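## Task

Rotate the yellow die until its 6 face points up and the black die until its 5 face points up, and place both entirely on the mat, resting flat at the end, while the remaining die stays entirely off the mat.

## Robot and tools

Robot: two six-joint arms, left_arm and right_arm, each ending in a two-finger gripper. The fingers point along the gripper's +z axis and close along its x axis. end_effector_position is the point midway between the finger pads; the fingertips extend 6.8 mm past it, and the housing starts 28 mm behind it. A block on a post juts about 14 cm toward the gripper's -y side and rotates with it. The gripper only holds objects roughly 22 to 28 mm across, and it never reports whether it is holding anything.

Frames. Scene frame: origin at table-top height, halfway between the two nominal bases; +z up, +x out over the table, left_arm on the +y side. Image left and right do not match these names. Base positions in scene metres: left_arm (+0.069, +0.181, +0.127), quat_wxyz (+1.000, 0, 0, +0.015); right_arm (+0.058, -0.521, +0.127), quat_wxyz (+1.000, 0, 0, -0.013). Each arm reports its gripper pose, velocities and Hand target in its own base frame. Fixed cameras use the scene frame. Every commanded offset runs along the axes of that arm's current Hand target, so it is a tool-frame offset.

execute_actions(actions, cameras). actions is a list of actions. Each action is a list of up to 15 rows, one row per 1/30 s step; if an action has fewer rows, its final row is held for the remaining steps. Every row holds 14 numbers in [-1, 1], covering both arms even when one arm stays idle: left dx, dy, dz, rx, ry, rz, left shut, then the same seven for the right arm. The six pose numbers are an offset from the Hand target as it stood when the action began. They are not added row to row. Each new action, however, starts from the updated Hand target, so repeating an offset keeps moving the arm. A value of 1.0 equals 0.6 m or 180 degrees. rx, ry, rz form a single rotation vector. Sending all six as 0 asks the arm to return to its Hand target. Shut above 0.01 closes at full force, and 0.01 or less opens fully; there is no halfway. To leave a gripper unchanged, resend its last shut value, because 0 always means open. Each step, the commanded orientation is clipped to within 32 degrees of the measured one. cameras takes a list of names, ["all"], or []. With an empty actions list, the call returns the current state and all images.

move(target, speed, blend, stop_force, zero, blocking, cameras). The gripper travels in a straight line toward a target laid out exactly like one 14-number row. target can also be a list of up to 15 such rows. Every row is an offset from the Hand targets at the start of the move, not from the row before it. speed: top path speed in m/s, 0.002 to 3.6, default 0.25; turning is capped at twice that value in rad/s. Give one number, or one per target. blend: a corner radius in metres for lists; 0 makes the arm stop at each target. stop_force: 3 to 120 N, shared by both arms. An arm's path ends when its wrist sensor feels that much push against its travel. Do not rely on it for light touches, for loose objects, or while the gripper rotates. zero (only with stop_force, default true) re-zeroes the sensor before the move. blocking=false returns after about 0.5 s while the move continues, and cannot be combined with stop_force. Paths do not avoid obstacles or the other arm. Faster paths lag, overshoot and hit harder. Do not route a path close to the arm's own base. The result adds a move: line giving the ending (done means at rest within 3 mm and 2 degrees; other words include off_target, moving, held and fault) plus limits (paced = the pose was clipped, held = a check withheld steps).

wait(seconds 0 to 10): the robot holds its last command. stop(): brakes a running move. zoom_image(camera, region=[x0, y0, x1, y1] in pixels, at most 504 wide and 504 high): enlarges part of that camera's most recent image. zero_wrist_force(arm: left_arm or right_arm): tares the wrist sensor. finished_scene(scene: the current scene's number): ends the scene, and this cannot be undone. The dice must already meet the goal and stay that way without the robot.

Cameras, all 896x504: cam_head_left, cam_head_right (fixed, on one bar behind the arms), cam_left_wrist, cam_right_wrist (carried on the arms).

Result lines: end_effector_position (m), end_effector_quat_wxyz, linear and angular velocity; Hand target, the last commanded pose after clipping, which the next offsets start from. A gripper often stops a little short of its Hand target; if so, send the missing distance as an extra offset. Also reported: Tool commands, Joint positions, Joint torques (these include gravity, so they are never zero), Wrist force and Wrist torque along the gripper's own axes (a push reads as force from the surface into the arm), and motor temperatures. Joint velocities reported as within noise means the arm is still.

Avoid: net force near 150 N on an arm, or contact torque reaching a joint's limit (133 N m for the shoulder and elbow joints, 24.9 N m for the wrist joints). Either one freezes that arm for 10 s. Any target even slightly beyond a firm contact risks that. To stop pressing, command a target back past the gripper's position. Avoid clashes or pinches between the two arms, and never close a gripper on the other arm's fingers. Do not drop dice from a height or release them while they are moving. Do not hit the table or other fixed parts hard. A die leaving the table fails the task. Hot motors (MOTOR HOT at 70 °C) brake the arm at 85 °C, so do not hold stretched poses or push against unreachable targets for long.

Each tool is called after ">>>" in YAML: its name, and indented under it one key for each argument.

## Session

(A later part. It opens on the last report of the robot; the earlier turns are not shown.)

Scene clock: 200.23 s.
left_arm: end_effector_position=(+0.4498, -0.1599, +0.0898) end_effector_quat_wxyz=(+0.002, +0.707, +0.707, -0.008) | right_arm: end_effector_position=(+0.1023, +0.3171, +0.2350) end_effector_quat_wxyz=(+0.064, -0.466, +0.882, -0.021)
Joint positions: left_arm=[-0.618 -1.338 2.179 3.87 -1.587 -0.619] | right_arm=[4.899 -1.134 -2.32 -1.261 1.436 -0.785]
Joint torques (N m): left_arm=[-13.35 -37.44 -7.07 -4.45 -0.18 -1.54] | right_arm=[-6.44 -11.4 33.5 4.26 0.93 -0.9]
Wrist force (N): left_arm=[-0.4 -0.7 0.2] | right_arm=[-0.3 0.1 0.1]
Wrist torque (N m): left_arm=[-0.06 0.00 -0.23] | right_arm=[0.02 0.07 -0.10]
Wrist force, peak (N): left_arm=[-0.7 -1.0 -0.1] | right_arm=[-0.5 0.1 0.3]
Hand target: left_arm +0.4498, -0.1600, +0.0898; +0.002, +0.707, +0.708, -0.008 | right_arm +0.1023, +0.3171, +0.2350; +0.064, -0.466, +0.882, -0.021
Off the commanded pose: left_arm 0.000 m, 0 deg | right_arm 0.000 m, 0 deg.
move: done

>>> move:
  target:
    - [-0.0419,-0.1333,0.102,0.414,0.004,-0.003,1,0,0,0,0,0,0,0]
    - [-0.0398,-0.1325,0.2518,0.414,0.004,-0.003,1,0,0,0,0,0,0,0]
  speed: [0.5,0.15]
  blend: [0.02,0]
  cameras: ["cam_head_left","cam_head_right","cam_left_wrist"]

Scene clock: 210.60 s.
left_arm: end_effector_position=(+0.3691, -0.1860, -0.0602) end_effector_quat_wxyz=(-0.431, +0.560, +0.561, -0.430) | right_arm: end_effector_position=(+0.1023, +0.3171, +0.2350) end_effector_quat_wxyz=(+0.064, -0.466, +0.882, -0.021)
Joint positions: left_arm=[-0.552 -0.652 1.677 4.953 -2.102 -0.159] | right_arm=[4.899 -1.134 -2.32 -1.261 1.436 -0.785]
Joint torques (N m): left_arm=[-12.97 -45.77 -1.61 0.8 -2.19 1.3] | right_arm=[-7.34 -11.66 33.38 4.37 0.86 -0.84]
Wrist force (N): left_arm=[-0.5 0.6 -0.9] | right_arm=[-0.2 0.3 0.1]
Wrist torque (N m): left_arm=[0.03 0.09 0.09] | right_arm=[0.04 0.05 -0.10]
Wrist force, peak (N): left_arm=[-0.7 2.0 -0.6] | right_arm=[-0.7 0.1 0.0]
Hand target: left_arm +0.3690, -0.1860, -0.0602; -0.431, +0.560, +0.561, -0.431 | right_arm +0.1023, +0.3171, +0.2350; +0.064, -0.466, +0.882, -0.021
Off the commanded pose: left_arm 0.000 m, 0 deg | right_arm 0.000 m, 0 deg.
move: done
camera_calibration:
cam_left_wrist: T_world_to_cam=[[-0.00555243, 0.999892, -0.0135736, 0.185297], [0.903748, -0.000792491, -0.428065, -0.344214], [-0.42803, -0.0146439, -0.903646, 0.201181], [0, 0, 0, 1]] pos_world=[0.398223, -0.182604, 0.0369656]
Images, in order (width x height): cam_head_left 896x504, cam_head_right 896x504, cam_left_wrist 896x504.

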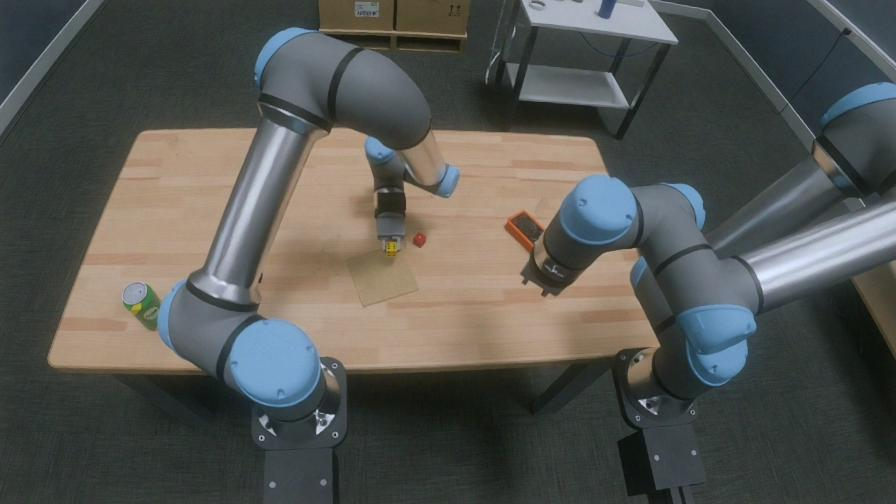

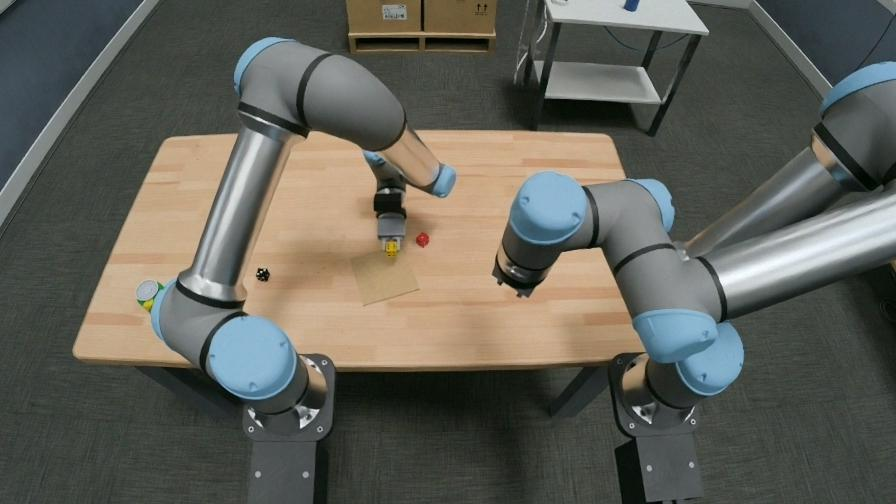

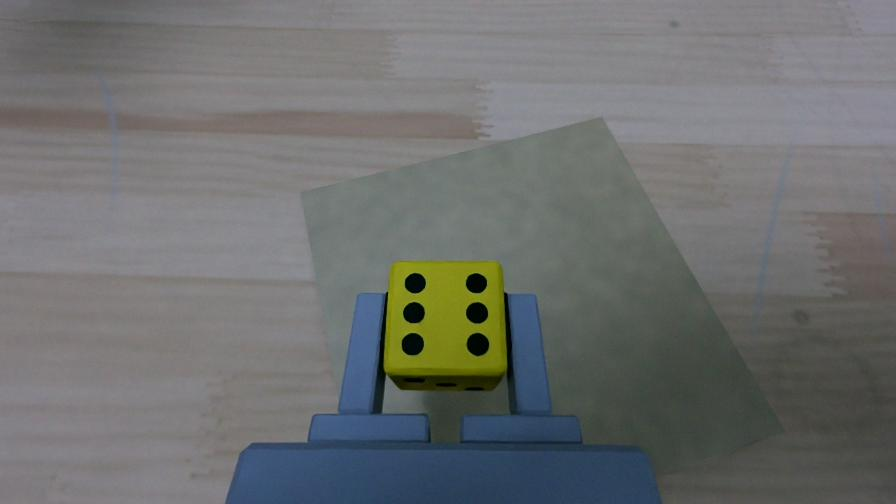

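>>> move:
  target: [0,0.0644,0.0173,0,0,0,1,0,0,0,0,0,0,0]
  speed: 0.12

>>> move:
  target: [0,0.029,0.0078,0,0,0,1,0,0,0,0,0,0,0]
  speed: 0.012
  stop_force: 4

Scene clock: 215.93 s.
left_arm: end_effector_position=(+0.3691, -0.1860, -0.1003) end_effector_quat_wxyz=(-0.430, +0.561, +0.561, -0.430) | right_arm: end_effector_position=(+0.1023, +0.3171, +0.2350) end_effector_quat_wxyz=(+0.064, -0.466, +0.882, -0.021)
Joint positions: left_arm=[-0.552 -0.57 1.654 4.894 -2.102 -0.159] | right_arm=[4.899 -1.134 -2.32 -1.261 1.436 -0.785]
Joint torques (N m): left_arm=[-9.39 -58.54 -1.35 2.15 -1.28 1.34] | right_arm=[-6 -11.51 34.42 4.09 0.89 -0.51]
Wrist force (N): left_arm=[-0.6 0.7 -0.7] | right_arm=[-0.1 0.0 0.2]
Wrist torque (N m): left_arm=[0.04 0.09 0.10] | right_arm=[0.01 0.04 -0.10]
Wrist force, peak (N): left_arm=[-0.4 1.6 -0.6] | right_arm=[-0.5 -0.2 0.3]
Hand target: left_arm +0.3690, -0.1860, -0.1002; -0.431, +0.560, +0.561, -0.431 | right_arm +0.1023, +0.3171, +0.2350; +0.064, -0.466, +0.882, -0.021
Off the commanded pose: left_arm 0.000 m, 0 deg | right_arm 0.000 m, 0 deg.
move: done

Scene clock: 217.53 s.
left_arm: end_effector_position=(+0.3690, -0.1860, -0.1075) end_effector_quat_wxyz=(-0.431, +0.560, +0.561, -0.431) | right_arm: end_effector_position=(+0.1023, +0.3171, +0.2350) end_effector_quat_wxyz=(+0.064, -0.466, +0.882, -0.021)
Joint positions: left_arm=[-0.552 -0.554 1.649 4.884 -2.102 -0.159] | right_arm=[4.899 -1.134 -2.32 -1.261 1.436 -0.785]
Joint torques (N m): left_arm=[-5.01 -57.06 -0.55 0.49 -0.39 1.23] | right_arm=[-7.03 -10.89 33.04 4.21 0.78 -0.44]
Wrist force (N): left_arm=[-1.6 -6.4 -2.4] | right_arm=[-0.5 0.1 0.2]
Wrist torque (N m): left_arm=[-0.17 0.14 0.13] | right_arm=[0.03 0.08 -0.09]
Wrist force, peak (N): left_arm=[3.1 -34.2 -9.1] | right_arm=[-0.6 -0.1 0.0]
Hand target: left_arm +0.3690, -0.1860, -0.1075; -0.431, +0.560, +0.561, -0.431 (not the last commanded pose) | right_arm +0.1023, +0.3171, +0.2350; +0.064, -0.466, +0.882, -0.021
Off the commanded pose: left_arm 0.011 m, 0 deg | right_arm 0.000 m, 0 deg.
move: contact (left_arm)

>>> move:
  target:
    - [0,0,0,0,0,0,0,0,0,0,0,0,0,0]
    - [0,0,-0.133,0,0,0,0,0,0,0,0,0,0,0]
    - [0,-0.1617,-0.176,0,0,0,0,0,0,0,0,0,0,0]
    - [0.54,-0.2281,0.0303,-0.497,-0.046,-0.080,0,0,0,0,0,0,0,0]
  speed: [0.1,0.12,0.3,0.5]
  blend: [0,0.02,0.03,0]
  cameras: ["cam_head_left","cam_head_right","cam_left_wrist"]

Scene clock: 231.00 s.
left_arm: end_effector_position=(+0.3157, +0.1378, +0.0203) end_effector_quat_wxyz=(+0.079, +0.603, +0.787, +0.104) | right_arm: end_effector_position=(+0.1023, +0.3171, +0.2350) end_effector_quat_wxyz=(+0.064, -0.466, +0.882, -0.021)
Joint positions: left_arm=[-0.033 -1.296 2.736 3.022 -1.494 -0.285] | right_arm=[4.899 -1.134 -2.32 -1.261 1.436 -0.785]
Joint torques (N m): left_arm=[-5.38 -16.75 -7.47 -4.52 1.73 0.33] | right_arm=[-6.31 -10.74 32.63 3.98 0.92 -0.34]
Wrist force (N): left_arm=[-1.3 -1.4 0.0] | right_arm=[-0.4 0.1 0.2]
Wrist torque (N m): left_arm=[-0.12 0.08 -0.05] | right_arm=[0.03 0.08 -0.10]
Wrist force, peak (N): left_arm=[-1.6 -6.5 -2.5] | right_arm=[-0.5 0.0 0.4]
Hand target: left_arm +0.3157, +0.1379, +0.0203; +0.079, +0.603, +0.787, +0.104 | right_arm +0.1023, +0.3171, +0.2350; +0.064, -0.466, +0.882, -0.021
Off the commanded pose: left_arm 0.000 m, 0 deg | right_arm 0.000 m, 0 deg.
move: done
camera_calibration:
cam_left_wrist: T_world_to_cam=[[-0.245304, 0.969441, -0.00326187, -0.0580537], [0.413915, 0.107777, 0.903913, -0.148551], [0.876642, 0.220384, -0.427704, -0.198174], [0, 0, 0, 1]] pos_world=[0.220974, 0.115964, 0.0493277]
Images, in order (width x height): cam_head_left 896x504, cam_head_right 896x504, cam_left_wrist 896x504.

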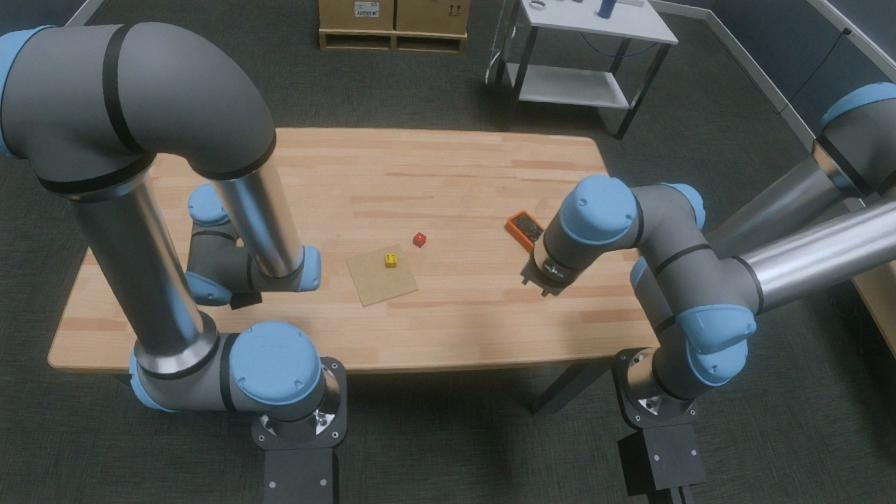

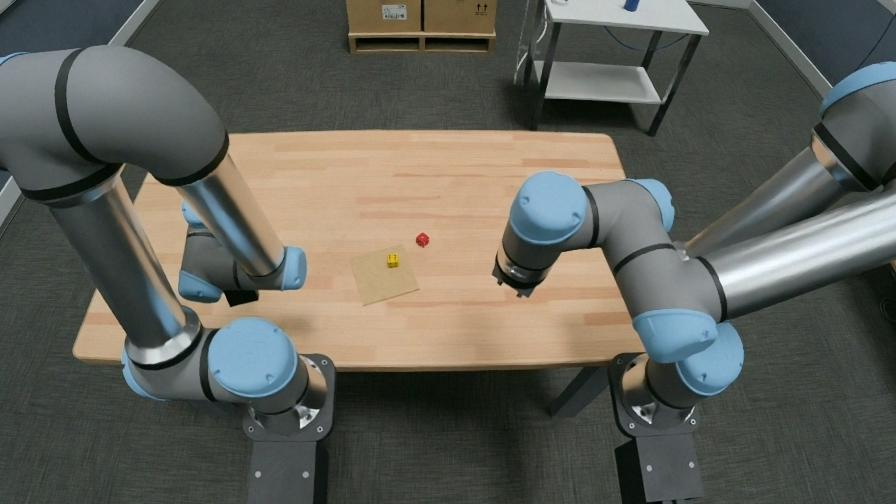

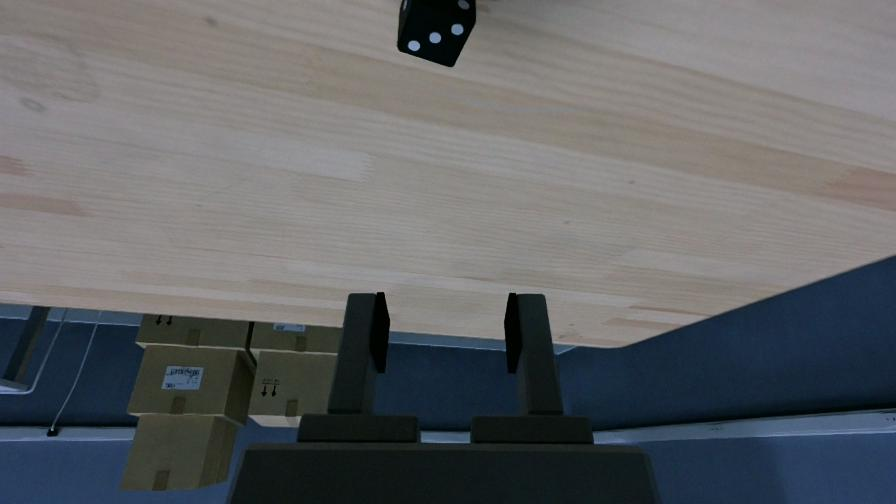

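>>> zoom_image:
  camera: "cam_left_wrist"
  region: [380, 0, 500, 80]

>>> zoom_image:
  camera: "cam_head_right"
  region: [340, 220, 440, 320]

Scaled by 4.200 from the camera's 896x504 image, which has a finer 1280x720 frame.

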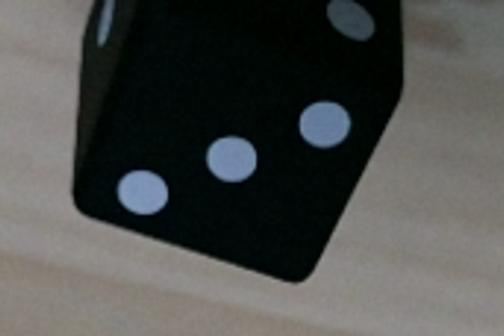

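Scaled by 5.040 from the camera's 896x504 image, which has a finer 1280x720 frame.

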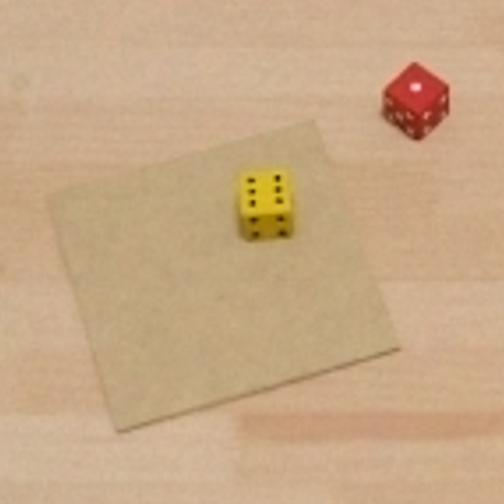

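>>> move:
  target:
    - [-0.0077,-0.0055,0.157,0,-0.0341,0.1272,0,0,0,0,0,0,0,0]
    - [-0.0077,-0.0228,0.2213,0,-0.0341,0.1272,1,0,0,0,0,0,0,0]
    - [-0.0077,0.0513,-0.0552,0,-0.0341,0.1272,1,0,0,0,0,0,0,0]
  speed: [0.3,0.12,0.25]
  blend: [0.01,0,0]
  cameras: ["cam_left_wrist"]

Scene clock: 262.80 s.
left_arm: end_effector_position=(+0.3374, +0.1388, +0.0602) end_effector_quat_wxyz=(+0.099, +0.752, +0.646, +0.085) | right_arm: end_effector_position=(+0.1023, +0.3171, +0.2350) end_effector_quat_wxyz=(+0.064, -0.466, +0.882, -0.021)
Joint positions: left_arm=[0.044 -1.457 2.637 3.275 -1.62 0.19] | right_arm=[4.899 -1.134 -2.32 -1.261 1.436 -0.785]
Joint torques (N m): left_arm=[-13.66 -26.23 -2.93 -0.75 0.11 1.69] | right_arm=[-6.18 -10.9 33.49 4.37 1.04 -0.19]
Wrist force (N): left_arm=[-1.3 -1.4 0.1] | right_arm=[-0.3 0.0 0.1]
Wrist torque (N m): left_arm=[-0.10 0.09 -0.10] | right_arm=[0.01 0.07 -0.10]
Wrist force, peak (N): left_arm=[-0.9 0.6 -2.5] | right_arm=[-0.5 0.1 0.5]
Hand target: left_arm +0.3373, +0.1388, +0.0602; +0.099, +0.752, +0.646, +0.085 | right_arm +0.1023, +0.3171, +0.2350; +0.064, -0.466, +0.882, -0.021
Off the commanded pose: left_arm 0.000 m, 0 deg | right_arm 0.000 m, 0 deg.
move: done
camera_calibration:
cam_left_wrist: T_world_to_cam=[[0.165208, 0.986253, -0.003278, -0.194363], [0.422636, -0.0677923, 0.90376, -0.172298], [0.891114, -0.150694, -0.428026, -0.153617], [0, 0, 0, 1]] pos_world=[0.241821, 0.156862, 0.0893272]
Images, in order (width x height): cam_left_wrist 896x504.

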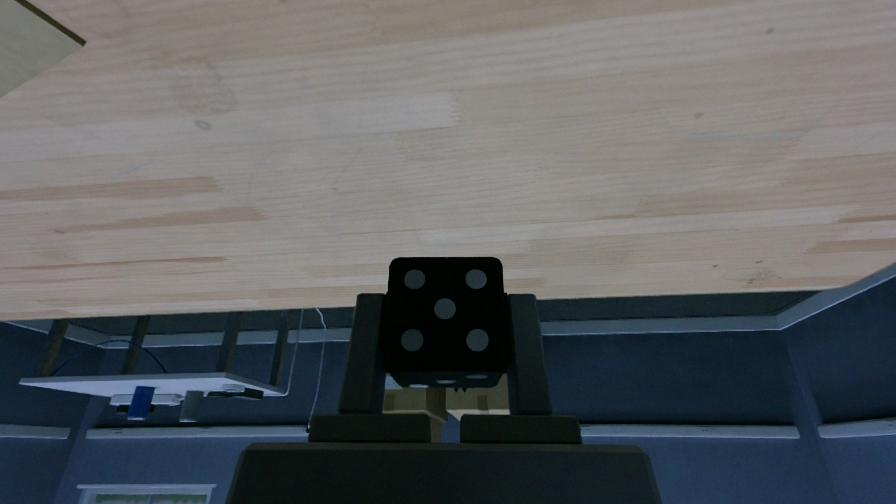

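>>> move:
  target:
    - [-0.431,0.083,0.0395,0.499,-0.027,-0.046,1,0,0,0,0,0,0,0]
    - [-0.431,0.0184,0.281,0.499,-0.027,-0.046,1,0,0,0,0,0,0,0]
  speed: [0.5,0.15]
  blend: [0.01,0]
  cameras: ["cam_head_right","cam_left_wrist"]

>>> move:
  target: [0,0.029,0.0078,0,0,0,1,0,0,0,0,0,0,0]
  speed: 0.012
  stop_force: 4

Scene clock: 275.03 s.
left_arm: end_effector_position=(+0.3520, -0.1248, -0.1001) end_effector_quat_wxyz=(-0.431, +0.561, +0.561, -0.430) | right_arm: end_effector_position=(+0.1023, +0.3171, +0.2350) end_effector_quat_wxyz=(+0.064, -0.466, +0.882, -0.021)
Joint positions: left_arm=[-0.471 -0.605 1.758 4.838 -2.024 -0.131] | right_arm=[4.899 -1.134 -2.32 -1.261 1.436 -0.785]
Joint torques (N m): left_arm=[13.56 -43.92 0.4 1.07 1.32 1.56] | right_arm=[-7.04 -10.31 33.76 4.25 0.94 0.2]
Wrist force (N): left_arm=[-0.9 0.4 -0.6] | right_arm=[-0.2 -0.2 0.2]
Wrist torque (N m): left_arm=[0.00 0.12 0.09] | right_arm=[0.00 0.06 -0.10]
Wrist force, peak (N): left_arm=[-2.2 0.0 -1.3] | right_arm=[-0.5 -0.1 0.4]
Hand target: left_arm +0.3520, -0.1248, -0.1001; -0.431, +0.561, +0.561, -0.430 | right_arm +0.1023, +0.3171, +0.2350; +0.064, -0.466, +0.882, -0.021
Off the commanded pose: left_arm 0.000 m, 0 deg | right_arm 0.000 m, 0 deg.
move: done
camera_calibration:
cam_left_wrist: T_world_to_cam=[[-0.00387693, 0.999891, -0.0142385, 0.122834], [0.903753, -0.00259123, -0.428046, -0.346015], [-0.428037, -0.0145276, -0.903645, 0.158719], [0, 0, 0, 1]] pos_world=[0.381126, -0.121411, -0.0029357]
Images, in order (width x height): cam_head_right 896x504, cam_left_wrist 896x504.

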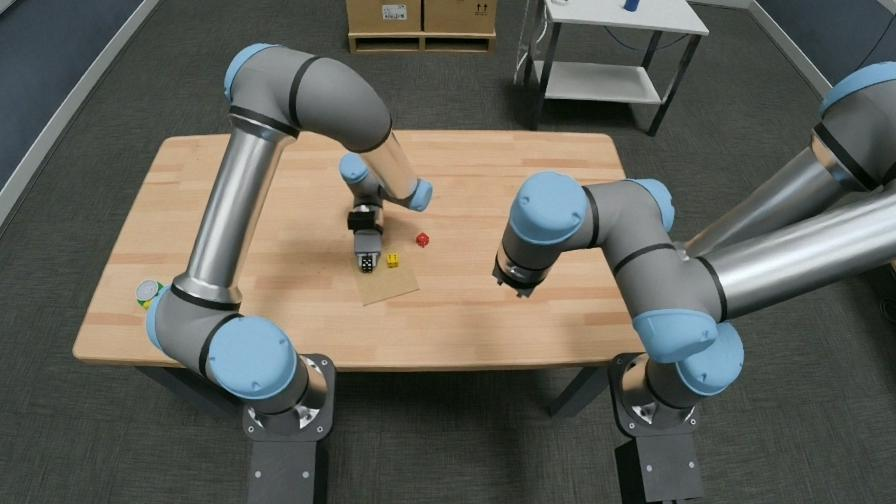

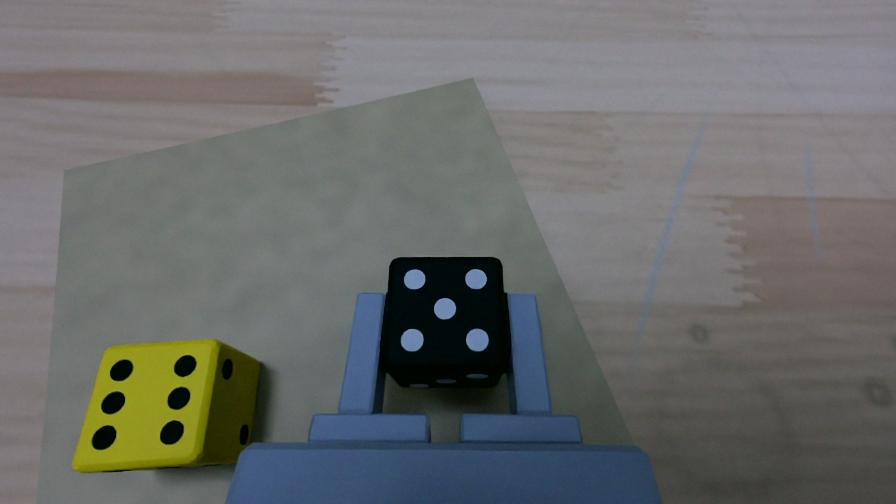

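Scene clock: 276.63 s.
left_arm: end_effector_position=(+0.3520, -0.1248, -0.1080) end_effector_quat_wxyz=(-0.431, +0.561, +0.561, -0.430) | right_arm: end_effector_position=(+0.1023, +0.3171, +0.2350) end_effector_quat_wxyz=(+0.064, -0.466, +0.882, -0.021)
Joint positions: left_arm=[-0.471 -0.587 1.753 4.826 -2.024 -0.131] | right_arm=[4.899 -1.134 -2.32 -1.261 1.436 -0.785]
Joint torques (N m): left_arm=[11.37 -53.01 0.71 0.32 1.01 1.37] | right_arm=[-6.62 -9.18 33.53 4.23 0.94 0.01]
Wrist force (N): left_arm=[-2.3 -6.7 -2.3] | right_arm=[-0.2 0.3 0.2]
Wrist torque (N m): left_arm=[-0.15 0.15 0.15] | right_arm=[0.04 0.05 -0.10]
Wrist force, peak (N): left_arm=[0.6 -34.3 -11.9] | right_arm=[-0.6 0.2 0.1]
Hand target: left_arm +0.3520, -0.1248, -0.1080; -0.431, +0.561, +0.561, -0.430 (not the last commanded pose) | right_arm +0.1023, +0.3171, +0.2350; +0.064, -0.466, +0.882, -0.021
Off the commanded pose: left_arm 0.010 m, 0 deg | right_arm 0.000 m, 0 deg.
move: contact (left_arm)

>>> move:
  target:
    - [0,0,0,0,0,0,0,0,0,0,0,0,0,0]
    - [0,0,-0.133,0,0,0,0,0,0,0,0,0,0,0]
    - [0,-0.1617,-0.176,0,0,0,0,0,0,0,0,0,0,0]
  speed: [0.1,0.12,0.3]
  blend: [0,0.02,0]
  cameras: ["cam_head_right","cam_left_wrist"]

>>> zoom_image:
  camera: "cam_head_right"
  region: [340, 220, 440, 320]

Scene clock: 286.03 s.
left_arm: end_effector_position=(+0.4289, -0.1249, +0.0129) end_effector_quat_wxyz=(-0.431, +0.561, +0.561, -0.430) | right_arm: end_effector_position=(+0.1023, +0.3171, +0.2350) end_effector_quat_wxyz=(+0.064, -0.466, +0.882, -0.021)
Joint positions: left_arm=[-0.414 -0.726 1.543 5.182 -1.969 -0.113] | right_arm=[4.899 -1.134 -2.32 -1.261 1.436 -0.785]
Joint torques (N m): left_arm=[-13.54 -54.72 -21.53 1.11 -2.02 -1.88] | right_arm=[-5.81 -10.38 33.44 4.14 0.95 0.21]
Wrist force (N): left_arm=[-1.4 0.2 -1.2] | right_arm=[-0.2 0.0 0.2]
Wrist torque (N m): left_arm=[0.00 0.16 -0.11] | right_arm=[0.02 0.06 -0.10]
Wrist force, peak (N): left_arm=[-2.2 -7.0 -2.5] | right_arm=[-0.6 0.2 0.3]
Hand target: left_arm +0.4289, -0.1249, +0.0130; -0.431, +0.561, +0.561, -0.430 | right_arm +0.1023, +0.3171, +0.2350; +0.064, -0.466, +0.882, -0.021
Off the commanded pose: left_arm 0.000 m, 0 deg | right_arm 0.000 m, 0 deg.
move: done
camera_calibration:
cam_left_wrist: T_world_to_cam=[[-0.00383516, 0.999893, -0.0141474, 0.124712], [0.903714, -0.00259131, -0.428129, -0.367118], [-0.428119, -0.0144272, -0.903607, 0.293793], [0, 0, 0, 1]] pos_world=[0.458026, -0.121411, 0.110064]
Images, in order (width x height): cam_head_right 896x504, cam_left_wrist 896x504.

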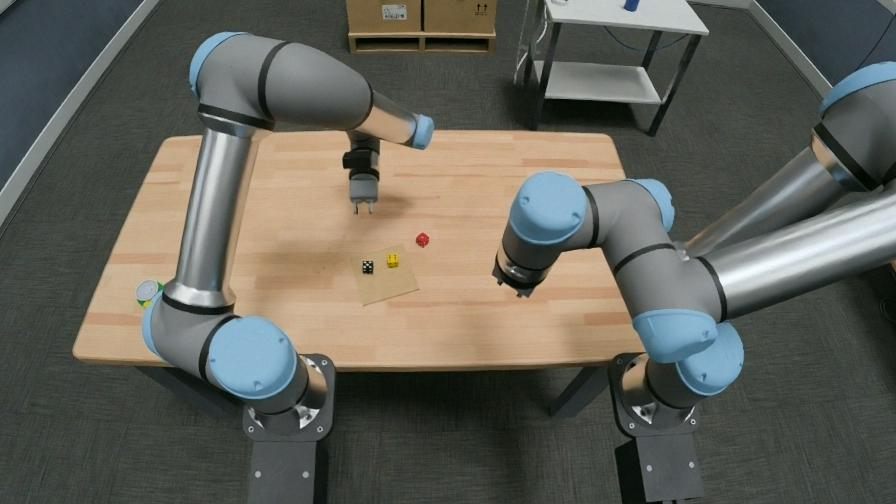

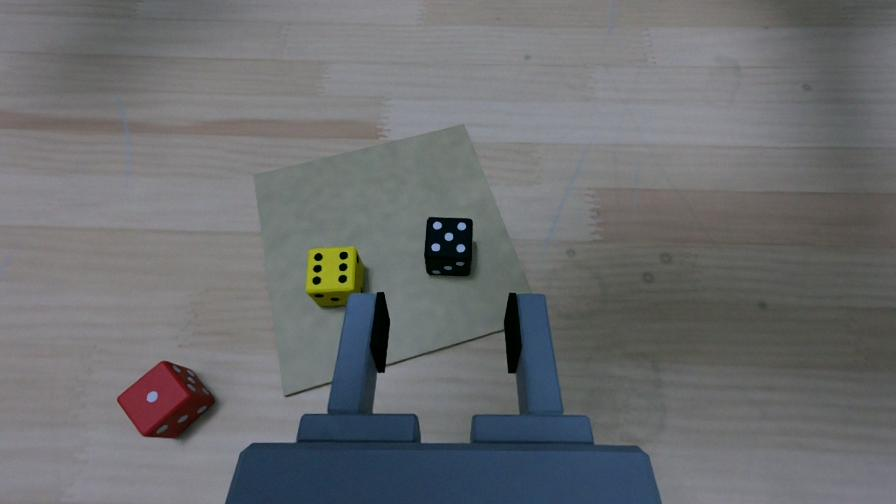

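Scaled by 5.040 from the camera's 896x504 image, which has a finer 1280x720 frame.

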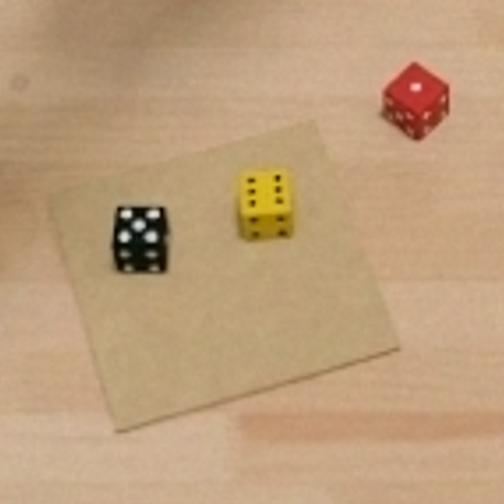

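>>> finished_scene:
  scene: 1

The scene is finished: the task was done.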